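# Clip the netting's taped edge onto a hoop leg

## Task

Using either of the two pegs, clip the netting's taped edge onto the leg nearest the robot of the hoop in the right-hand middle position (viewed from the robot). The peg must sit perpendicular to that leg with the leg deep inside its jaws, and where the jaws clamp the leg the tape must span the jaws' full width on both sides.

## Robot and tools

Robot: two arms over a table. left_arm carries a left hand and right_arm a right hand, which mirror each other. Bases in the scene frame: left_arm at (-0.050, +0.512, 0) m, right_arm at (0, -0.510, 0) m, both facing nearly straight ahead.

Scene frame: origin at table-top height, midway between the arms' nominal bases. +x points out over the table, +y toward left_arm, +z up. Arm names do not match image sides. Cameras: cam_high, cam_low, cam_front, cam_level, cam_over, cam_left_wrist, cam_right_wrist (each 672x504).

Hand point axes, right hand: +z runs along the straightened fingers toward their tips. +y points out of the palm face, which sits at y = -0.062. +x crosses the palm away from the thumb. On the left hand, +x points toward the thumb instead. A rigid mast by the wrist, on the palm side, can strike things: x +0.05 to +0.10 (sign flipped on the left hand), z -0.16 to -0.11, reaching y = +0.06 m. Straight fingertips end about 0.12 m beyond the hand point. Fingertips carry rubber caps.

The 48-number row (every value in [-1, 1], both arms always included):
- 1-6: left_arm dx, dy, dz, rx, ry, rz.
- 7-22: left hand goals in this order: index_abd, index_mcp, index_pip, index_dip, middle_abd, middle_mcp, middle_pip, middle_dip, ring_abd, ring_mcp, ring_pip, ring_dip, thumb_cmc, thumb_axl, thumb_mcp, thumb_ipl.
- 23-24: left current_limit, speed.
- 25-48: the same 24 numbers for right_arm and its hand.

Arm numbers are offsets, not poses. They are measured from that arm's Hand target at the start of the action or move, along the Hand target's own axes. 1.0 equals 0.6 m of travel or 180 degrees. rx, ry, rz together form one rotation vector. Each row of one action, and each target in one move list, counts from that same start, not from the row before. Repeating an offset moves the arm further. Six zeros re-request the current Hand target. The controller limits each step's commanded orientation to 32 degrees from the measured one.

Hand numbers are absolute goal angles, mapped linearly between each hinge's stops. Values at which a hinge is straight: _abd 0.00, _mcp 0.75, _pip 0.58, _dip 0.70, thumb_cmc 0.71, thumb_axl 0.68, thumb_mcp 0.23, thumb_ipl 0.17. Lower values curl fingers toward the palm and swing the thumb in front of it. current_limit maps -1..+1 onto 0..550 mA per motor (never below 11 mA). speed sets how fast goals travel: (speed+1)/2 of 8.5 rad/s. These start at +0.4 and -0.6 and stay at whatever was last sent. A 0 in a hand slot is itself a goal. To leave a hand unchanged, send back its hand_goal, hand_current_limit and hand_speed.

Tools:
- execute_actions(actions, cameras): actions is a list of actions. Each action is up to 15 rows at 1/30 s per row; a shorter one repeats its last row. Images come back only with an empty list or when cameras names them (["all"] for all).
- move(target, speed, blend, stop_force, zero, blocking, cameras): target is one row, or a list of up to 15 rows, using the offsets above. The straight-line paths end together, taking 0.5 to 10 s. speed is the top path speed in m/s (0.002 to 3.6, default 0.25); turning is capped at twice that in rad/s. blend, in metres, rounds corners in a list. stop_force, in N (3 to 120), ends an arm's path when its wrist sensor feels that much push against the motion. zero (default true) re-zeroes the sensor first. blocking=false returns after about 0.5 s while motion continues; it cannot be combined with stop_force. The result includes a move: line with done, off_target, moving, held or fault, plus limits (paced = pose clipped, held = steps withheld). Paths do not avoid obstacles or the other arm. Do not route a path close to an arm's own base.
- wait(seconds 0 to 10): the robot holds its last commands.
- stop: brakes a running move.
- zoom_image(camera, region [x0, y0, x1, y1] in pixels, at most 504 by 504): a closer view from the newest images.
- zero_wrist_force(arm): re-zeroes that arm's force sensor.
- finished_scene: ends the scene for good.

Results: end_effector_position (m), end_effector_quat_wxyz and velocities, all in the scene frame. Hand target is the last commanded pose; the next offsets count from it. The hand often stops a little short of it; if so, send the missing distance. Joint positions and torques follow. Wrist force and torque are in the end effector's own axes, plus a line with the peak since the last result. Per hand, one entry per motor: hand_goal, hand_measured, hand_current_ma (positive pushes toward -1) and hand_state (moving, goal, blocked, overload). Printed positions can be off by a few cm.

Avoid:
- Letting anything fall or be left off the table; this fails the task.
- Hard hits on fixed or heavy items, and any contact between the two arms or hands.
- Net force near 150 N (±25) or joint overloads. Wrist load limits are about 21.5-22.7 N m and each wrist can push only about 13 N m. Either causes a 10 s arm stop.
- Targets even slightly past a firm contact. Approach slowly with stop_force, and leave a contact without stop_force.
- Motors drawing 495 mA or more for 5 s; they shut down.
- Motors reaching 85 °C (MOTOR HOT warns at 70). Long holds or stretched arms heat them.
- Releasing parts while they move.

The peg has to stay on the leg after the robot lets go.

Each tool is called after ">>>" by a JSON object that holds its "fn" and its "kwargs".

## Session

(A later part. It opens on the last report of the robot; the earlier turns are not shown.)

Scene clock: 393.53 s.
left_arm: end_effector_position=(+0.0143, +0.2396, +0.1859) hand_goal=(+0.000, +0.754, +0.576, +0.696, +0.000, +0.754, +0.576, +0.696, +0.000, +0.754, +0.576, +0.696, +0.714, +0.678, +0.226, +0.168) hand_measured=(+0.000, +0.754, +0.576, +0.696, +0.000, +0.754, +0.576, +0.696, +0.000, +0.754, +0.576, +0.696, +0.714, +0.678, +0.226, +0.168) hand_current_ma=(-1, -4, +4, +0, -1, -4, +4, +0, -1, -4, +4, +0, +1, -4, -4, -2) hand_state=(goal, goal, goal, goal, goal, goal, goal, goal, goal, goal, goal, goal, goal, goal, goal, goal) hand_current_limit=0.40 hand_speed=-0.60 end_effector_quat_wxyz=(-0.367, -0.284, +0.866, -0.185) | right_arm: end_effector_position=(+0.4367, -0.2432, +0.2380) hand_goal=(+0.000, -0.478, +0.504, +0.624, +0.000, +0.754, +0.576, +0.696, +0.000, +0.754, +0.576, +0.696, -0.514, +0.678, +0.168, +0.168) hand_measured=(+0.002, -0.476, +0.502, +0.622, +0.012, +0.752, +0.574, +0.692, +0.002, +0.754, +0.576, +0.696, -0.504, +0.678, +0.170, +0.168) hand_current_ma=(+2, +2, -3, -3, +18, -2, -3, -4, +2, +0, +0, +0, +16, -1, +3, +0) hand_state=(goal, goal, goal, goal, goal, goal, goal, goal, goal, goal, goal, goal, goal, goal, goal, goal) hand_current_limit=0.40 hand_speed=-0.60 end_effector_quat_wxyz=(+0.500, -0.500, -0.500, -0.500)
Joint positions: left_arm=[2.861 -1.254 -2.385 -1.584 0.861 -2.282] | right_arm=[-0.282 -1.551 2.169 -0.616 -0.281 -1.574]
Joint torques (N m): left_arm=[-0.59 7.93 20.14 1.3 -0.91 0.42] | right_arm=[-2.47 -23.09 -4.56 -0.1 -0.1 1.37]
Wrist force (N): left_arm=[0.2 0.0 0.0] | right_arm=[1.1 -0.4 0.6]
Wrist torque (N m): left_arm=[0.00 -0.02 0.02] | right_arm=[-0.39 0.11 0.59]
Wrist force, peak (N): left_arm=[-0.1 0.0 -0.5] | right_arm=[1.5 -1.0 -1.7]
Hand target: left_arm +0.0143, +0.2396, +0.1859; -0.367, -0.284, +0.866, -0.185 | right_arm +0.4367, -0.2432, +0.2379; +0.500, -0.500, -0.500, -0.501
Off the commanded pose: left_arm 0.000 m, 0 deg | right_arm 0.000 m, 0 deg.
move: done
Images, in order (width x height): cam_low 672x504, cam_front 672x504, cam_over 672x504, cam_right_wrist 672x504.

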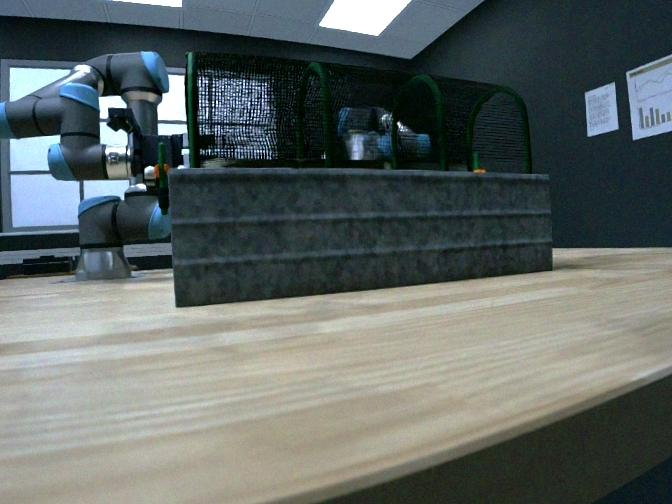

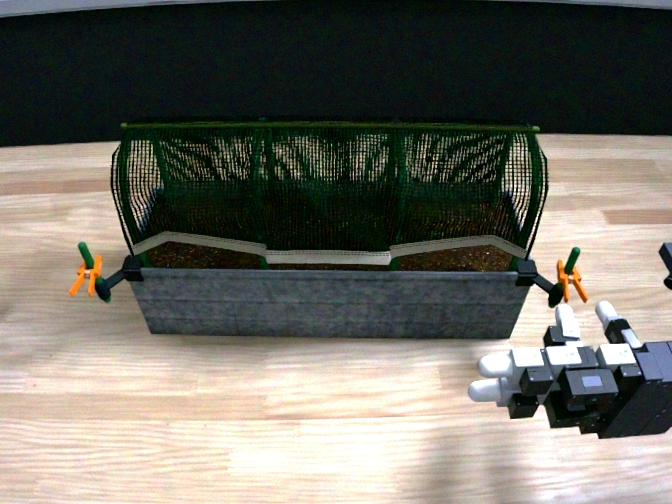

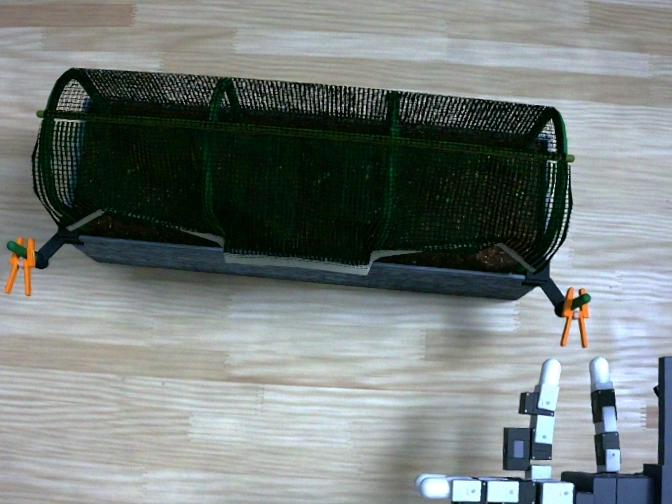

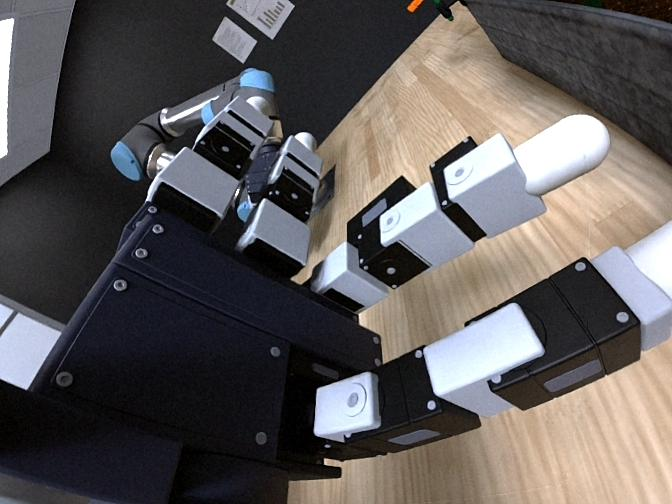

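>>> {"fn": "move", "kwargs": {"target": [0,0,0,0,0,0, 0,0.754,0.576,0.696,0,0.754,0.576,0.696,0,0.754,0.576,0.696,0.714,0.678,0.226,0.168,0.4,-0.6, -0.0033,0.0066,0.0088,-0.0222,0,0, 0,-0.425,0.504,0.623,0,0.754,0.576,0.696,0,0.754,0.576,0.696,-0.514,0.677,0.213,0.168,0.4,-0.6], "speed": 0.1, "cameras": ["cam_front","cam_over","cam_low"]}}

>>> {"fn": "zoom_image", "kwargs": {"camera": "cam_over", "region": [510, 270, 650, 410]}}

>>> {"fn": "zoom_image", "kwargs": {"camera": "cam_low", "region": [120, 120, 220, 220]}}

Scene clock: 432.30 s.
left_arm: end_effector_position=(+0.0143, +0.2396, +0.1859) hand_goal=(+0.000, +0.754, +0.576, +0.696, +0.000, +0.754, +0.576, +0.696, +0.000, +0.754, +0.576, +0.696, +0.714, +0.678, +0.226, +0.168) hand_measured=(+0.000, +0.754, +0.576, +0.696, +0.000, +0.754, +0.576, +0.696, +0.000, +0.754, +0.576, +0.696, +0.714, +0.678, +0.226, +0.168) hand_current_ma=(-1, -4, +4, +0, -1, -4, +4, +0, -1, -4, +4, +0, +1, -4, -4, -2) hand_state=(goal, goal, goal, goal, goal, goal, goal, goal, goal, goal, goal, goal, goal, goal, goal, goal) hand_current_limit=0.40 hand_speed=-0.60 end_effector_quat_wxyz=(-0.367, -0.284, +0.866, -0.185) | right_arm: end_effector_position=(+0.4405, -0.2378, +0.2360) hand_goal=(+0.000, -0.424, +0.504, +0.624, +0.000, +0.754, +0.576, +0.696, +0.000, +0.754, +0.576, +0.696, -0.514, +0.678, +0.214, +0.168) hand_measured=(+0.002, -0.426, +0.502, +0.622, +0.012, +0.752, +0.574, +0.692, +0.002, +0.754, +0.576, +0.696, -0.504, +0.678, +0.212, +0.168) hand_current_ma=(+2, -3, -2, -3, +18, -2, -3, -4, +2, +0, +0, +0, +16, -1, -3, +0) hand_state=(goal, goal, goal, goal, goal, goal, goal, goal, goal, goal, goal, goal, goal, goal, goal, goal) hand_current_limit=0.40 hand_speed=-0.60 end_effector_quat_wxyz=(+0.482, -0.517, -0.482, -0.518)
Joint positions: left_arm=[2.861 -1.254 -2.385 -1.584 0.861 -2.282] | right_arm=[-0.256 -1.574 2.199 -0.621 -0.186 -1.575]
Joint torques (N m): left_arm=[-0.47 8.37 19.97 1.36 -1.36 0.69] | right_arm=[-7.37 -7.21 -25.98 -0.9 0.61 1.18]
Wrist force (N): left_arm=[-0.2 0.1 -0.2] | right_arm=[0.9 -0.2 0.9]
Wrist torque (N m): left_arm=[0.02 0.02 -0.02] | right_arm=[-0.39 0.12 0.52]
Wrist force, peak (N): left_arm=[-0.2 0.0 -0.7] | right_arm=[1.1 -0.2 1.0]
Hand target: left_arm +0.0143, +0.2396, +0.1859; -0.367, -0.284, +0.866, -0.185 | right_arm +0.4406, -0.2379, +0.2360; +0.482, -0.517, -0.482, -0.518
Off the commanded pose: left_arm 0.000 m, 0 deg | right_arm 0.000 m, 0 deg.
move: done
Images, in order (width x height): cam_low 672x504, cam_front 672x504, cam_over 672x504.

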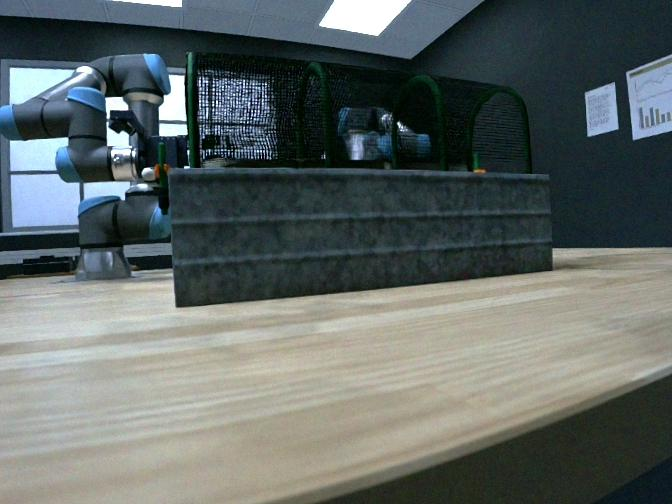

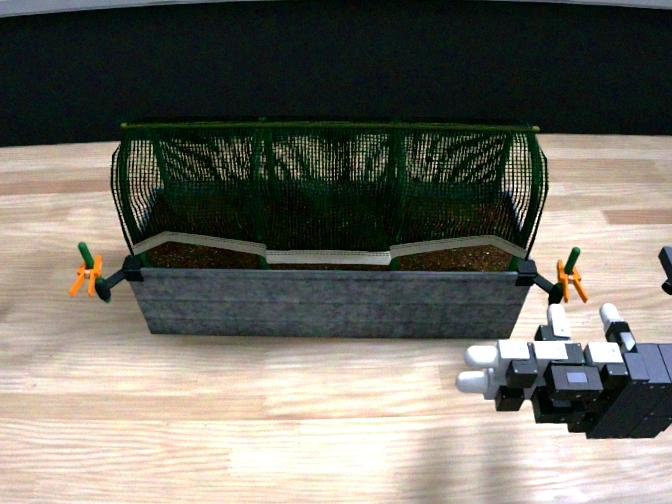

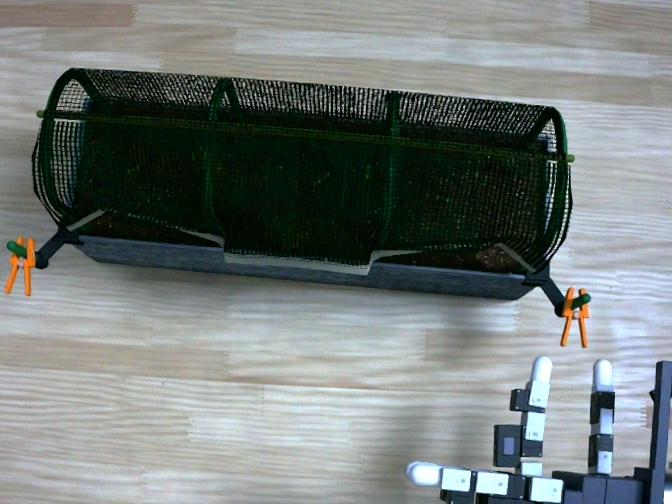

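Scaled by 3.600 from the camera's 672x504 image, which has a finer 960x720 frame.

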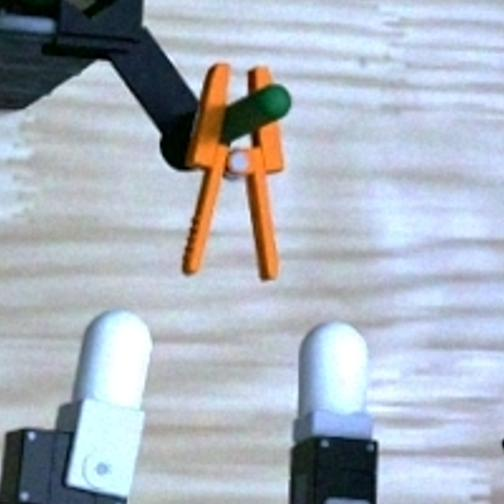

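Scaled by 5.040 from the camera's 672x504 image, which has a finer 960x720 frame.

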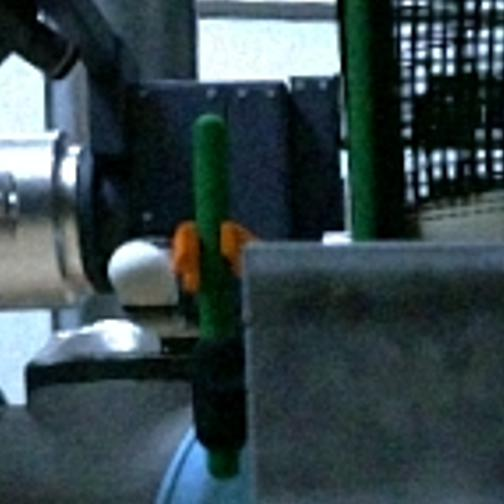

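>>> {"fn": "move", "kwargs": {"target": [0,0,0,0,0,0, 0,0.754,0.576,0.696,0,0.754,0.576,0.696,0,0.754,0.576,0.696,0.714,0.678,0.226,0.168,0.4,-0.6, 0,0.0533,0,0,0,0, 0,-0.425,0.504,0.623,0,0.754,0.576,0.696,0,0.754,0.576,0.696,-0.514,0.677,0.213,0.168,0.4,-0.6], "speed": 0.05, "stop_force": 8, "cameras": ["cam_front","cam_over","cam_low","cam_right_wrist"]}}

>>> {"fn": "zoom_image", "kwargs": {"camera": "cam_over", "region": [510, 270, 650, 410]}}

>>> {"fn": "zoom_image", "kwargs": {"camera": "cam_low", "region": [120, 120, 220, 220]}}

>>> {"fn": "zoom_image", "kwargs": {"camera": "cam_front", "region": [520, 240, 640, 360]}}

Scene clock: 454.20 s.
left_arm: end_effector_position=(+0.0143, +0.2396, +0.1859) hand_goal=(+0.000, +0.754, +0.576, +0.696, +0.000, +0.754, +0.576, +0.696, +0.000, +0.754, +0.576, +0.696, +0.714, +0.678, +0.226, +0.168) hand_measured=(+0.000, +0.754, +0.576, +0.696, +0.000, +0.754, +0.576, +0.696, +0.000, +0.754, +0.576, +0.696, +0.714, +0.678, +0.226, +0.168) hand_current_ma=(-1, -4, +4, +0, -1, -4, +4, +0, -1, -4, +4, +0, +1, -4, -4, -2) hand_state=(goal, goal, goal, goal, goal, goal, goal, goal, goal, goal, goal, goal, goal, goal, goal, goal) hand_current_limit=0.40 hand_speed=-0.60 end_effector_quat_wxyz=(-0.367, -0.284, +0.866, -0.185) | right_arm: end_effector_position=(+0.4725, -0.2402, +0.2360) hand_goal=(+0.000, -0.424, +0.504, +0.624, +0.000, +0.754, +0.576, +0.696, +0.000, +0.754, +0.576, +0.696, -0.514, +0.678, +0.214, +0.168) hand_measured=(+0.002, -0.426, +0.502, +0.622, +0.012, +0.752, +0.574, +0.692, +0.002, +0.754, +0.576, +0.696, -0.504, +0.678, +0.212, +0.168) hand_current_ma=(+2, -3, -2, -3, +18, -2, -3, -4, +2, +0, +0, +0, +16, -1, -3, +0) hand_state=(goal, goal, goal, goal, goal, goal, goal, goal, goal, goal, goal, goal, goal, goal, goal, goal) hand_current_limit=0.40 hand_speed=-0.60 end_effector_quat_wxyz=(+0.482, -0.517, -0.482, -0.518)
Joint positions: left_arm=[2.861 -1.254 -2.385 -1.584 0.861 -2.282] | right_arm=[-0.239 -1.496 2.117 -0.616 -0.169 -1.576]
Joint torques (N m): left_arm=[-0.24 7.16 19.16 1.38 -1.18 0.84] | right_arm=[-8.58 -30.23 -4.1 -0.55 -0.47 1]
Wrist force (N): left_arm=[0.1 0.0 -0.3] | right_arm=[0.9 -0.1 0.6]
Wrist torque (N m): left_arm=[0.01 -0.02 0.01] | right_arm=[-0.36 0.13 0.62]
Wrist force, peak (N): left_arm=[-0.1 -0.1 -0.5] | right_arm=[1.1 -1.0 0.6]
Hand target: left_arm +0.0143, +0.2396, +0.1859; -0.367, -0.284, +0.866, -0.185 | right_arm +0.4725, -0.2402, +0.2360; +0.482, -0.517, -0.482, -0.518
Off the commanded pose: left_arm 0.000 m, 0 deg | right_arm 0.000 m, 0 deg.
move: done
Images, in order (width x height): cam_low 672x504, cam_front 672x504, cam_over 672x504, cam_right_wrist 672x504.

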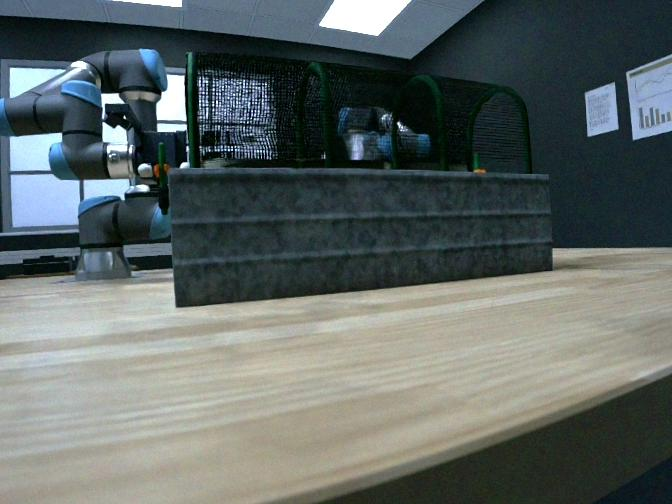

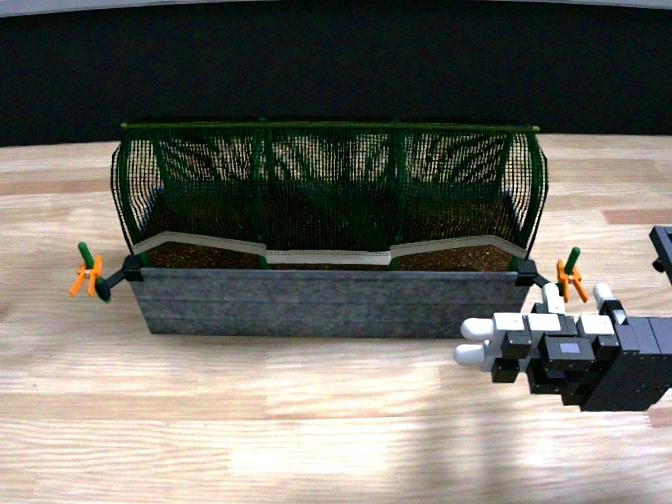

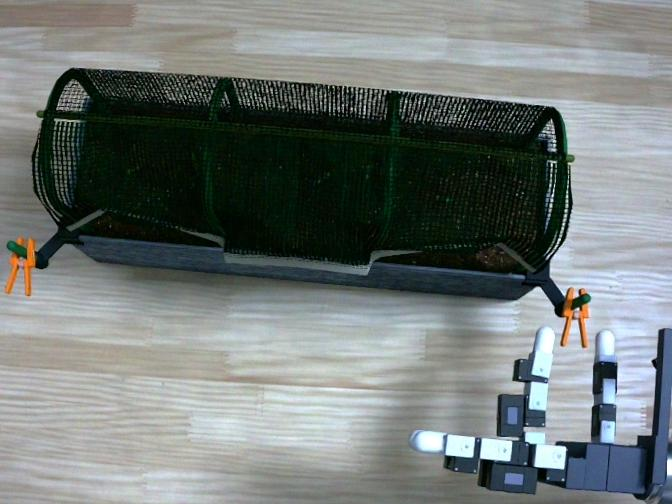

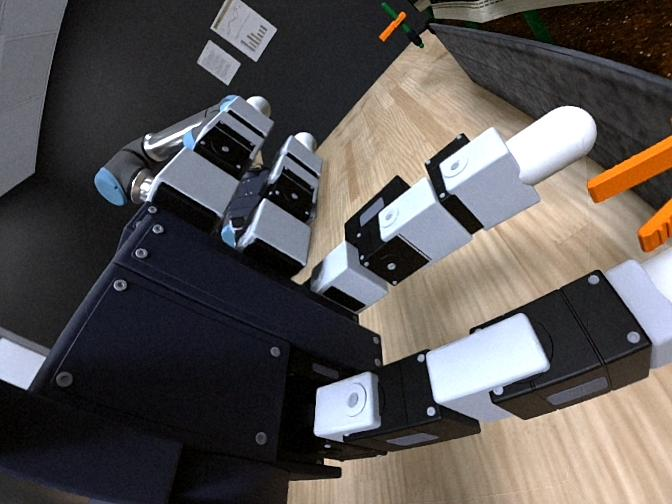

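Scaled by 3.600 from the camera's 672x504 image, which has a finer 960x720 frame.

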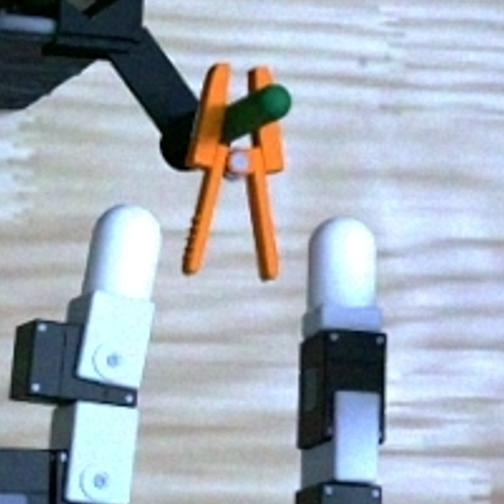

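Scaled by 5.040 from the camera's 672x504 image, which has a finer 960x720 frame.

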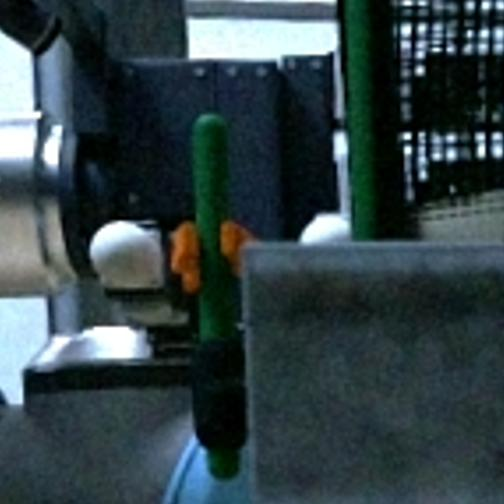

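Scaled by 4.200 from the camera's 672x504 image, which has a finer 960x720 frame.

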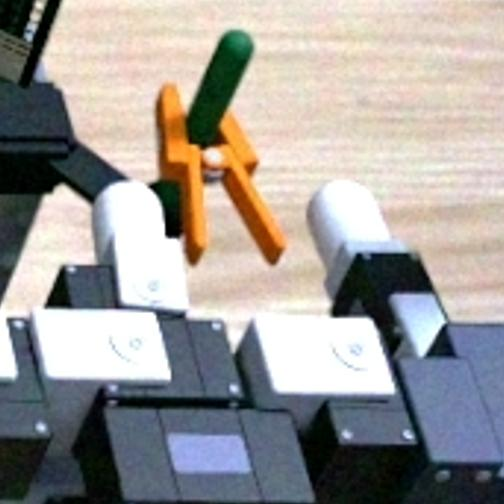

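>>> {"fn": "move", "kwargs": {"target": [0,0,0,0,0,0, 0,0.754,0.576,0.696,0,0.754,0.576,0.696,0,0.754,0.576,0.696,0.714,0.678,0.226,0.168,0.4,-0.6, -0.0083,0,0,0,0,0, 0,-0.466,0.504,0.623,0,0.754,0.576,0.696,0,0.754,0.576,0.696,-0.514,0.677,0.161,0.168,0.4,-0.8], "speed": 0.05, "cameras": ["cam_front","cam_over","cam_low","cam_right_wrist"]}}

>>> {"fn": "zoom_image", "kwargs": {"camera": "cam_over", "region": [530, 280, 630, 380]}}

>>> {"fn": "zoom_image", "kwargs": {"camera": "cam_low", "region": [130, 140, 190, 200]}}

>>> {"fn": "zoom_image", "kwargs": {"camera": "cam_front", "region": [530, 240, 620, 330]}}

Scene clock: 499.20 s.
left_arm: end_effector_position=(+0.0143, +0.2396, +0.1859) hand_goal=(+0.000, +0.754, +0.576, +0.696, +0.000, +0.754, +0.576, +0.696, +0.000, +0.754, +0.576, +0.696, +0.714, +0.678, +0.226, +0.168) hand_measured=(+0.000, +0.754, +0.576, +0.696, +0.000, +0.754, +0.576, +0.696, +0.000, +0.754, +0.576, +0.696, +0.714, +0.678, +0.226, +0.168) hand_current_ma=(-1, -4, +4, +0, -1, -4, +4, +0, -1, -4, +4, +0, +1, -4, -4, -2) hand_state=(goal, goal, goal, goal, goal, goal, goal, goal, goal, goal, goal, goal, goal, goal, goal, goal) hand_current_limit=0.40 hand_speed=-0.60 end_effector_quat_wxyz=(-0.367, -0.284, +0.866, -0.185) | right_arm: end_effector_position=(+0.4725, -0.2402, +0.2309) hand_goal=(+0.000, -0.466, +0.504, +0.624, +0.000, +0.754, +0.576, +0.696, +0.000, +0.754, +0.576, +0.696, -0.514, +0.678, +0.162, +0.168) hand_measured=(+0.002, -0.464, +0.502, +0.622, +0.012, +0.752, +0.574, +0.692, +0.002, +0.754, +0.576, +0.696, -0.504, +0.678, +0.164, +0.168) hand_current_ma=(+2, +3, -2, -3, +18, -2, -3, -4, +2, +0, +0, +0, +16, -1, +3, +0) hand_state=(goal, goal, goal, goal, goal, goal, goal, goal, goal, goal, goal, goal, goal, goal, goal, goal) hand_current_limit=0.40 hand_speed=-0.80 end_effector_quat_wxyz=(+0.482, -0.517, -0.482, -0.518)
Joint positions: left_arm=[2.861 -1.254 -2.385 -1.584 0.861 -2.282] | right_arm=[-0.239 -1.488 2.124 -0.632 -0.169 -1.576]
Joint torques (N m): left_arm=[-0.41 7.17 17.9 1.14 -1.34 0.93] | right_arm=[-5.34 -23 -10.33 0.42 -0.6 1.34]
Wrist force (N): left_arm=[-0.1 0.0 0.1] | right_arm=[0.9 -0.2 0.6]
Wrist torque (N m): left_arm=[-0.01 0.01 -0.01] | right_arm=[-0.37 0.12 0.59]
Wrist force, peak (N): left_arm=[-0.2 0.4 -0.5] | right_arm=[1.0 -0.3 0.8]
Hand target: left_arm +0.0143, +0.2396, +0.1859; -0.367, -0.284, +0.866, -0.185 | right_arm +0.4725, -0.2402, +0.2310; +0.482, -0.517, -0.482, -0.518
Off the commanded pose: left_arm 0.000 m, 0 deg | right_arm 0.000 m, 0 deg.
move: done
Images, in order (width x height): cam_low 672x504, cam_front 672x504, cam_over 672x504, cam_right_wrist 672x504.

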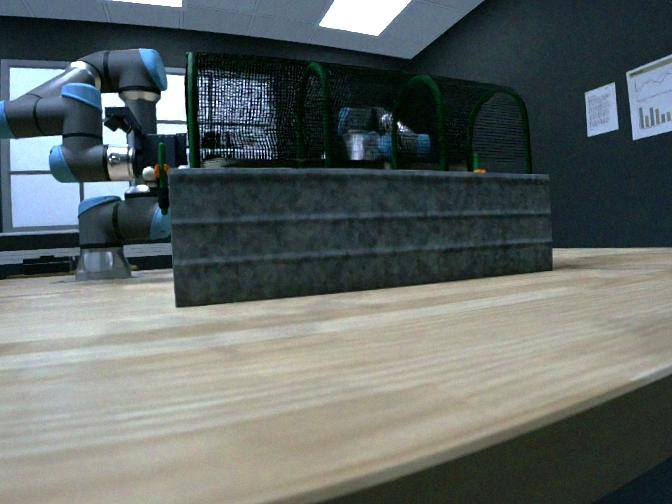

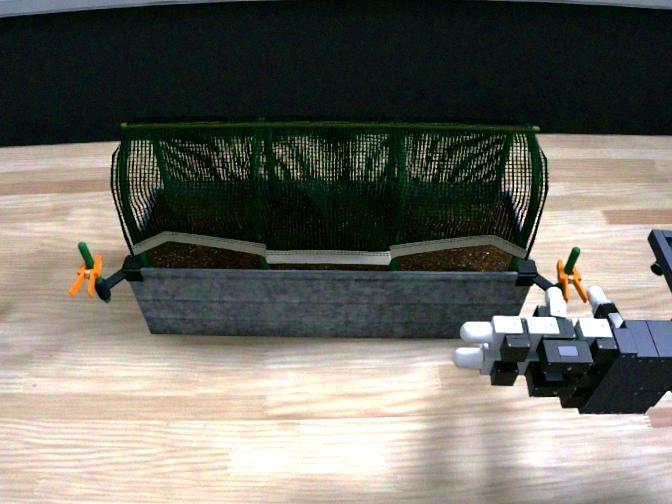

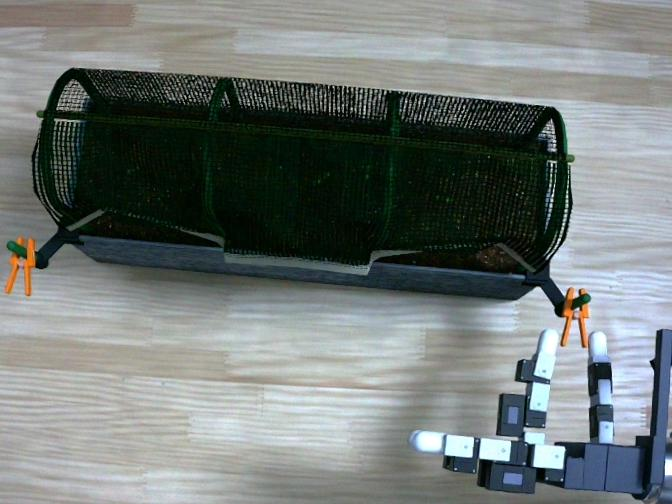

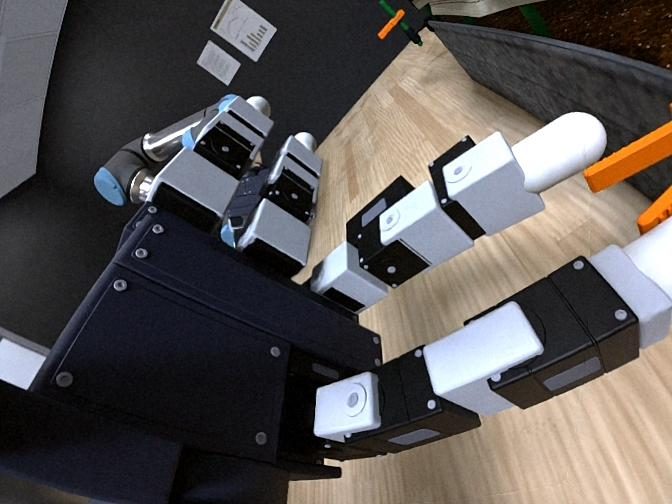

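Scaled by 5.040 from the camera's 672x504 image, which has a finer 960x720 frame.

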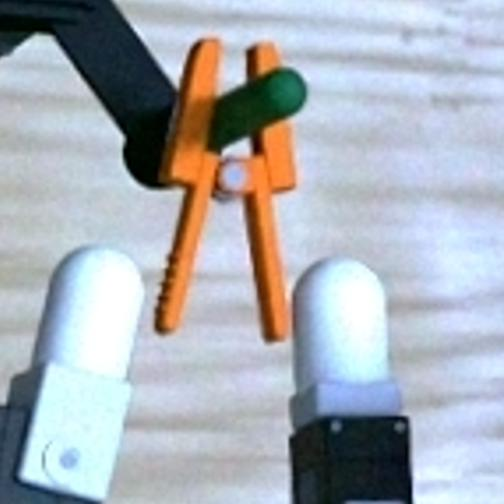

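Scaled by 8.400 from the camera's 672x504 image, which has a finer 960x720 frame.

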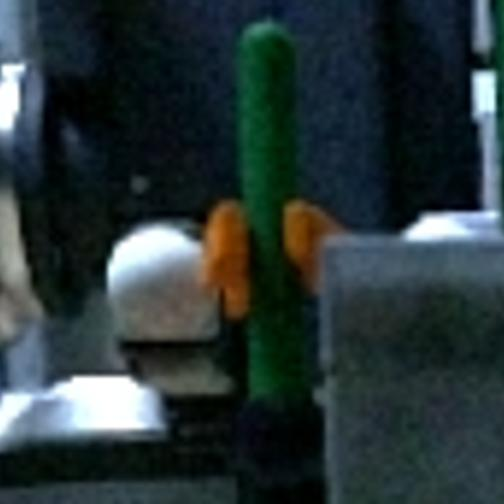

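Scaled by 5.600 from the camera's 672x504 image, which has a finer 960x720 frame.

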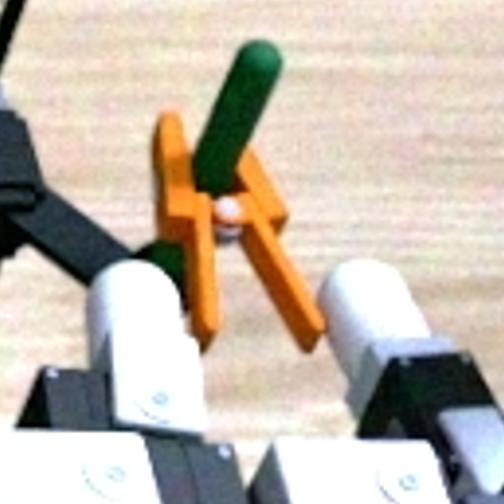

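>>> {"fn": "move", "kwargs": {"target": [0,0,0,0,0,0, 0,0.754,0.576,0.696,0,0.754,0.576,0.696,0,0.754,0.576,0.696,0.714,0.678,0.226,0.168,0.4,-0.6, 0,0,0,0,0,0, 0,-0.51,0.504,0.623,0,0.754,0.576,0.696,0,0.754,0.576,0.696,-0.514,0.677,0.11,0.168,0.4,-0.9], "speed": 0.05, "cameras": ["cam_front","cam_over"]}}

>>> {"fn": "zoom_image", "kwargs": {"camera": "cam_over", "region": [530, 280, 630, 380]}}

>>> {"fn": "zoom_image", "kwargs": {"camera": "cam_front", "region": [530, 240, 620, 330]}}

Scene clock: 515.07 s.
left_arm: end_effector_position=(+0.0143, +0.2396, +0.1859) hand_goal=(+0.000, +0.754, +0.576, +0.696, +0.000, +0.754, +0.576, +0.696, +0.000, +0.754, +0.576, +0.696, +0.714, +0.678, +0.226, +0.168) hand_measured=(+0.000, +0.754, +0.576, +0.696, +0.000, +0.754, +0.576, +0.696, +0.000, +0.754, +0.576, +0.696, +0.714, +0.678, +0.226, +0.168) hand_current_ma=(-1, -4, +4, +0, -1, -4, +4, +0, -1, -4, +4, +0, +1, -4, -4, -2) hand_state=(goal, goal, goal, goal, goal, goal, goal, goal, goal, goal, goal, goal, goal, goal, goal, goal) hand_current_limit=0.40 hand_speed=-0.60 end_effector_quat_wxyz=(-0.367, -0.284, +0.866, -0.185) | right_arm: end_effector_position=(+0.4725, -0.2402, +0.2310) hand_goal=(+0.000, -0.510, +0.504, +0.624, +0.000, +0.754, +0.576, +0.696, +0.000, +0.754, +0.576, +0.696, -0.514, +0.678, +0.110, +0.168) hand_measured=(+0.002, -0.498, +0.508, +0.624, +0.012, +0.752, +0.574, +0.692, +0.002, +0.754, +0.576, +0.696, -0.504, +0.678, +0.138, +0.172) hand_current_ma=(+2, +24, +4, +0, +18, -2, -3, -4, +2, +0, +0, +0, +16, -1, +88, +10) hand_state=(goal, goal, goal, goal, goal, goal, goal, goal, goal, goal, goal, goal, goal, goal, blocked, goal) hand_current_limit=0.40 hand_speed=-0.90 end_effector_quat_wxyz=(+0.482, -0.517, -0.482, -0.518)
Joint positions: left_arm=[2.861 -1.254 -2.385 -1.584 0.861 -2.282] | right_arm=[-0.239 -1.488 2.124 -0.631 -0.169 -1.576]
Joint torques (N m): left_arm=[-2.25 7.91 16.92 1.7 -1.19 0.93] | right_arm=[8.1 -31.86 -25 0.64 1.17 1.33]
Wrist force (N): left_arm=[0.1 0.0 -0.5] | right_arm=[0.9 0.0 0.0]
Wrist torque (N m): left_arm=[0.03 -0.03 0.02] | right_arm=[-0.36 0.11 0.56]
Wrist force, peak (N): left_arm=[0.1 0.4 -0.3] | right_arm=[1.1 -0.2 0.8]
Hand target: left_arm +0.0143, +0.2396, +0.1859; -0.367, -0.284, +0.866, -0.185 | right_arm +0.4725, -0.2402, +0.2310; +0.482, -0.517, -0.482, -0.518
Off the commanded pose: left_arm 0.000 m, 0 deg | right_arm 0.000 m, 0 deg.
move: done
Images, in order (width x height): cam_front 672x504, cam_over 672x504.

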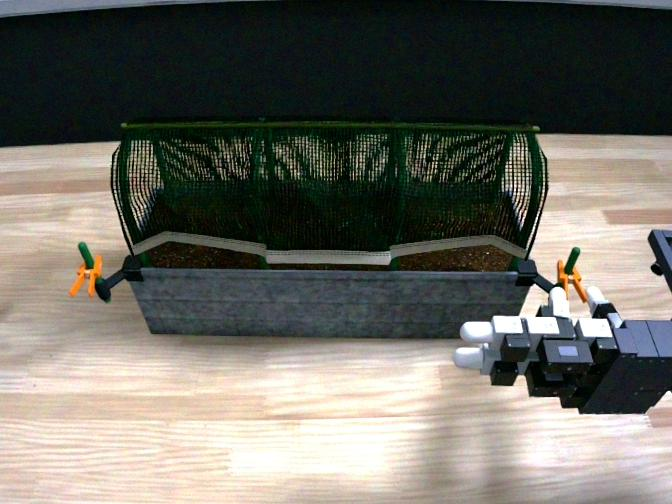

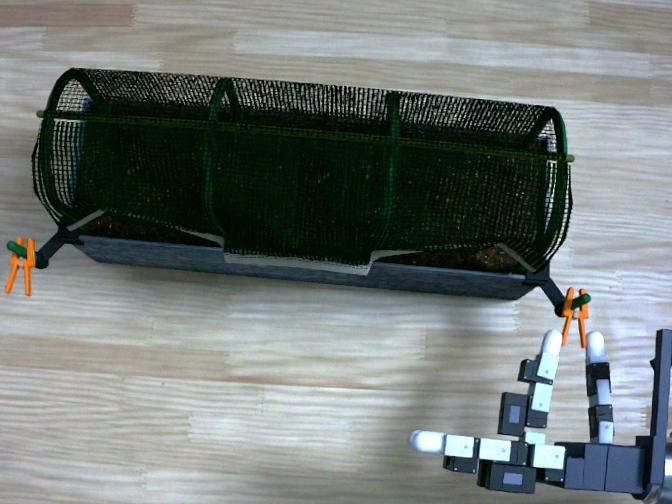

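Scaled by 5.040 from the camera's 672x504 image, which has a finer 960x720 frame.

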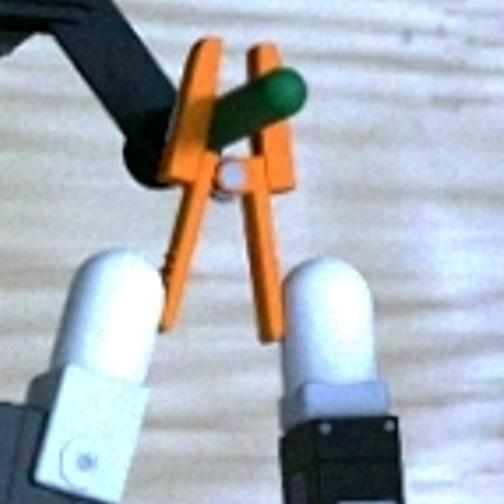

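Scaled by 5.600 from the camera's 672x504 image, which has a finer 960x720 frame.

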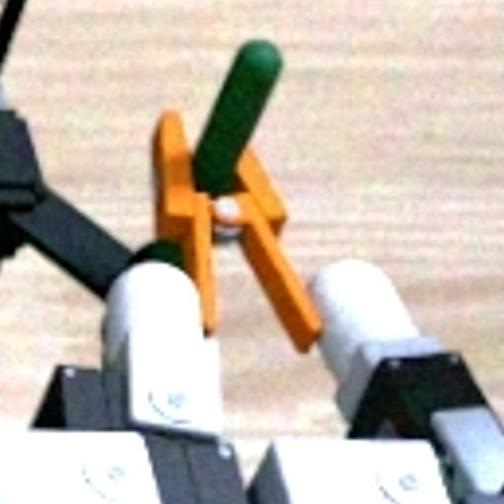

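>>> {"fn": "move", "kwargs": {"target": [0,0,0,0,0,0, 0,0.754,0.576,0.696,0,0.754,0.576,0.696,0,0.754,0.576,0.696,0.714,0.678,0.226,0.168,0.4,-0.6, 0,0,0,0,0,0, 0,-0.59,0.49,0.61,0,0.754,0.576,0.696,0,0.754,0.576,0.696,-0.514,0.677,0.03,0.15,0.5,-0.9], "speed": 0.05, "cameras": ["cam_front","cam_over"]}}

>>> {"fn": "zoom_image", "kwargs": {"camera": "cam_over", "region": [530, 280, 630, 380]}}

>>> {"fn": "zoom_image", "kwargs": {"camera": "cam_front", "region": [530, 240, 620, 330]}}

Scene clock: 523.80 s.
left_arm: end_effector_position=(+0.0143, +0.2396, +0.1859) hand_goal=(+0.000, +0.754, +0.576, +0.696, +0.000, +0.754, +0.576, +0.696, +0.000, +0.754, +0.576, +0.696, +0.714, +0.678, +0.226, +0.168) hand_measured=(+0.000, +0.754, +0.576, +0.696, +0.000, +0.754, +0.576, +0.696, +0.000, +0.754, +0.576, +0.696, +0.714, +0.678, +0.226, +0.168) hand_current_ma=(-1, -4, +4, +0, -1, -4, +4, +0, -1, -4, +4, +0, +1, -4, -4, -2) hand_state=(goal, goal, goal, goal, goal, goal, goal, goal, goal, goal, goal, goal, goal, goal, goal, goal) hand_current_limit=0.40 hand_speed=-0.60 end_effector_quat_wxyz=(-0.367, -0.284, +0.866, -0.185) | right_arm: end_effector_position=(+0.4725, -0.2402, +0.2310) hand_goal=(+0.000, -0.590, +0.490, +0.610, +0.000, +0.754, +0.576, +0.696, +0.000, +0.754, +0.576, +0.696, -0.514, +0.678, +0.030, +0.150) hand_measured=(+0.002, -0.498, +0.520, +0.626, +0.012, +0.752, +0.574, +0.692, +0.002, +0.754, +0.576, +0.696, -0.504, +0.678, +0.116, +0.172) hand_current_ma=(+2, +334, +71, +33, +18, -2, -3, -4, +2, +0, +0, +0, +17, -1, +393, +73) hand_state=(goal, blocked, blocked, goal, goal, goal, goal, goal, goal, goal, goal, goal, goal, goal, blocked, blocked) hand_current_limit=0.50 hand_speed=-0.90 end_effector_quat_wxyz=(+0.482, -0.517, -0.482, -0.518)
Joint positions: left_arm=[2.861 -1.254 -2.385 -1.584 0.861 -2.282] | right_arm=[-0.239 -1.488 2.124 -0.631 -0.169 -1.576]
Joint torques (N m): left_arm=[-1.48 8.48 17.62 1.37 -1.25 0.77] | right_arm=[10.01 -31.52 -22.77 0.65 1.21 1.22]
Wrist force (N): left_arm=[0.0 0.1 -0.1] | right_arm=[0.8 0.4 -0.3]
Wrist torque (N m): left_arm=[0.02 0.00 0.00] | right_arm=[-0.35 0.10 0.55]
Wrist force, peak (N): left_arm=[-0.4 0.1 -0.3] | right_arm=[1.3 0.7 -0.2]
Hand target: left_arm +0.0143, +0.2396, +0.1859; -0.367, -0.284, +0.866, -0.185 | right_arm +0.4725, -0.2402, +0.2310; +0.482, -0.517, -0.482, -0.518
Off the commanded pose: left_arm 0.000 m, 0 deg | right_arm 0.000 m, 0 deg.
move: done
Images, in order (width x height): cam_front 672x504, cam_over 672x504.

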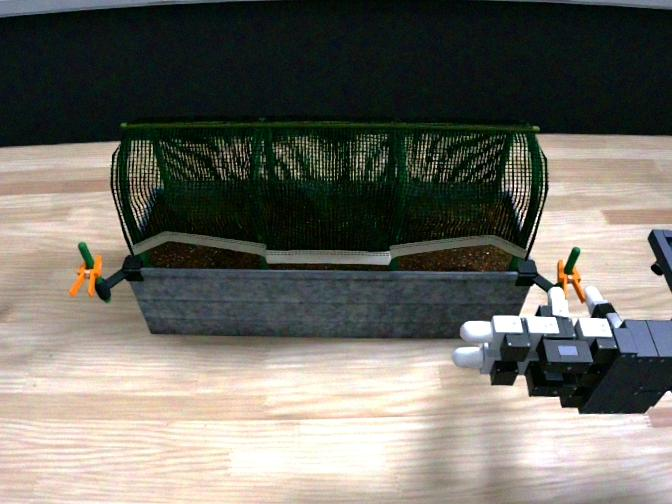

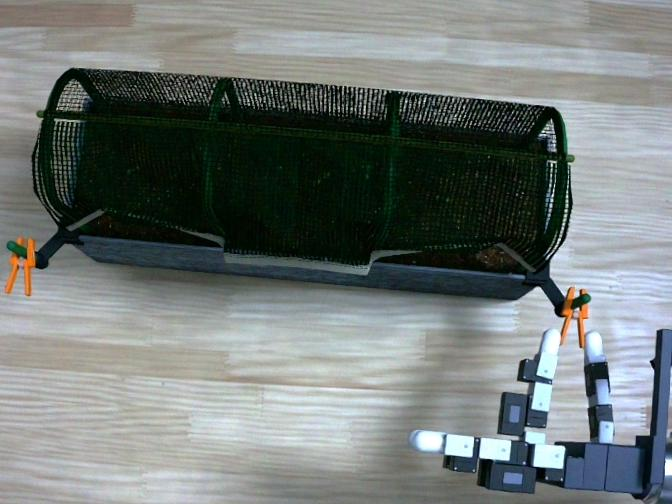

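Scaled by 5.040 from the camera's 672x504 image, which has a finer 960x720 frame.

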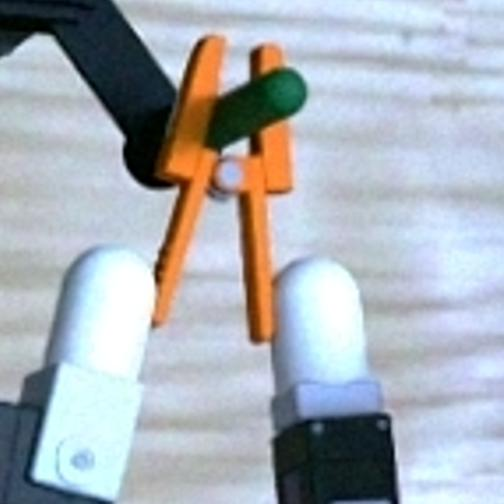

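Scaled by 5.600 from the camera's 672x504 image, which has a finer 960x720 frame.

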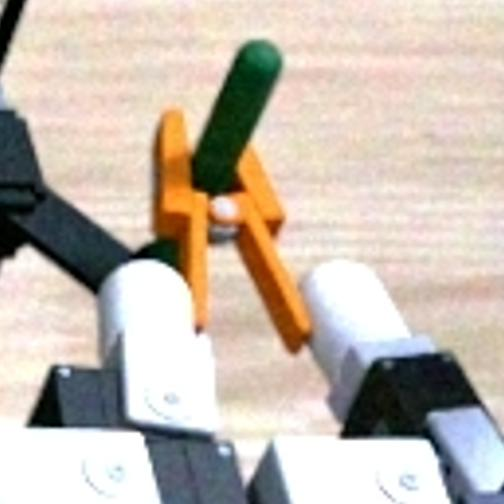

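>>> {"fn": "move", "kwargs": {"target": [[0,0,0,0,0,0, 0,0.754,0.576,0.696,0,0.754,0.576,0.696,0,0.754,0.576,0.696,0.714,0.678,0.226,0.168,0.4,-0.6, 0,0,0,0,0,0, 0,-0.47,0.49,0.61,0,0.754,0.576,0.696,0,0.754,0.576,0.696,-0.514,0.677,0.17,0.15,0.5,-0.9],[0,0,0,0,0,0, 0,0.754,0.576,0.696,0,0.754,0.576,0.696,0,0.754,0.576,0.696,0.714,0.678,0.226,0.168,0.4,-0.6, 0,-0.01,0,0,0,0, 0,-0.65,0.46,0.60,0,0.754,0.576,0.696,0,0.754,0.576,0.696,-0.514,0.677,-0.03,0.13,0.75,-0.9]], "speed": 0.05, "cameras": ["cam_front","cam_over"]}}

>>> {"fn": "zoom_image", "kwargs": {"camera": "cam_over", "region": [530, 280, 630, 380]}}

>>> {"fn": "zoom_image", "kwargs": {"camera": "cam_front", "region": [530, 240, 620, 330]}}

Scene clock: 563.40 s.
left_arm: end_effector_position=(+0.0143, +0.2396, +0.1859) hand_goal=(+0.000, +0.754, +0.576, +0.696, +0.000, +0.754, +0.576, +0.696, +0.000, +0.754, +0.576, +0.696, +0.714, +0.678, +0.226, +0.168) hand_measured=(+0.000, +0.754, +0.576, +0.696, +0.000, +0.754, +0.576, +0.696, +0.000, +0.754, +0.576, +0.696, +0.714, +0.678, +0.226, +0.168) hand_current_ma=(-1, -4, +4, +0, -1, -4, +4, +0, -1, -4, +4, +0, +1, -4, -4, -2) hand_state=(goal, goal, goal, goal, goal, goal, goal, goal, goal, goal, goal, goal, goal, goal, goal, goal) hand_current_limit=0.40 hand_speed=-0.60 end_effector_quat_wxyz=(-0.367, -0.284, +0.866, -0.185) | right_arm: end_effector_position=(+0.4666, -0.2398, +0.2310) hand_goal=(+0.000, -0.650, +0.460, +0.600, +0.000, +0.754, +0.576, +0.696, +0.000, +0.754, +0.576, +0.696, -0.514, +0.678, -0.030, +0.130) hand_measured=(+0.002, -0.480, +0.498, +0.622, +0.012, +0.752, +0.574, +0.692, +0.002, +0.754, +0.576, +0.696, -0.504, +0.678, +0.122, +0.156) hand_current_ma=(+2, +481, +97, +50, +18, -2, -3, -4, +2, +0, +0, +0, +17, -1, +481, +91) hand_state=(goal, blocked, blocked, blocked, goal, goal, goal, goal, goal, goal, goal, goal, goal, goal, blocked, blocked) hand_current_limit=0.75 hand_speed=-0.90 end_effector_quat_wxyz=(+0.482, -0.517, -0.482, -0.518)
Joint positions: left_arm=[2.861 -1.254 -2.385 -1.584 0.861 -2.282] | right_arm=[-0.242 -1.502 2.139 -0.633 -0.172 -1.576]
Joint torques (N m): left_arm=[0.2 7.65 18.3 1.29 -1.61 0.96] | right_arm=[5.21 -8.44 -23.62 -0.77 0.97 1.11]
Wrist force (N): left_arm=[-0.2 0.1 -0.2] | right_arm=[1.0 0.5 -0.2]
Wrist torque (N m): left_arm=[0.02 0.02 -0.01] | right_arm=[-0.36 0.11 0.53]
Wrist force, peak (N): left_arm=[0.1 -0.1 -0.5] | right_arm=[1.2 0.7 0.4]
Hand target: left_arm +0.0143, +0.2396, +0.1859; -0.367, -0.284, +0.866, -0.185 | right_arm +0.4666, -0.2397, +0.2310; +0.482, -0.517, -0.482, -0.518
Off the commanded pose: left_arm 0.000 m, 0 deg | right_arm 0.000 m, 0 deg.
move: done
Images, in order (width x height): cam_front 672x504, cam_over 672x504.

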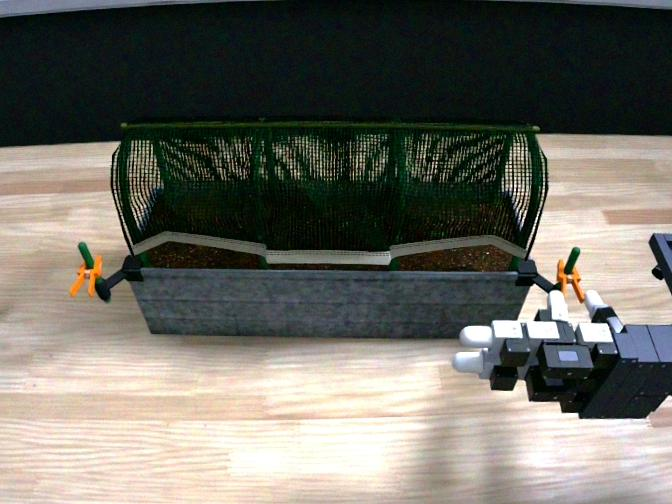

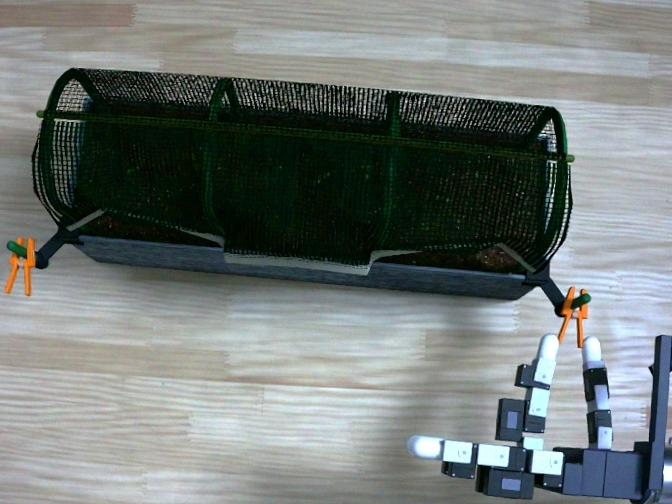

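Scaled by 5.040 from the camera's 672x504 image, which has a finer 960x720 frame.

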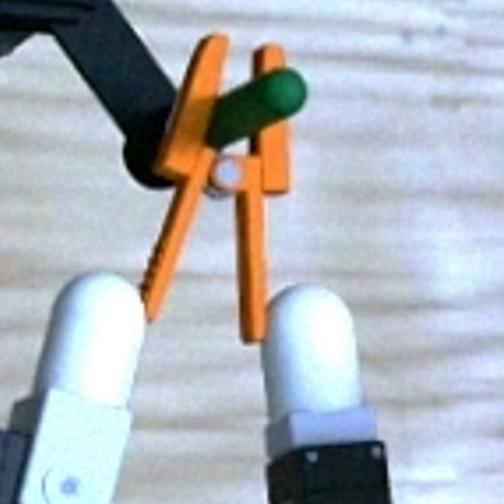

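Scaled by 5.600 from the camera's 672x504 image, which has a finer 960x720 frame.

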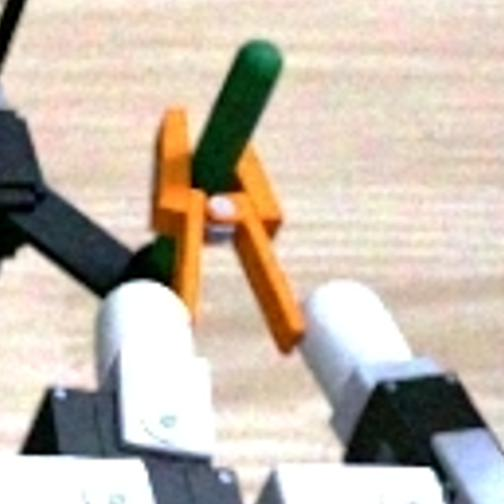

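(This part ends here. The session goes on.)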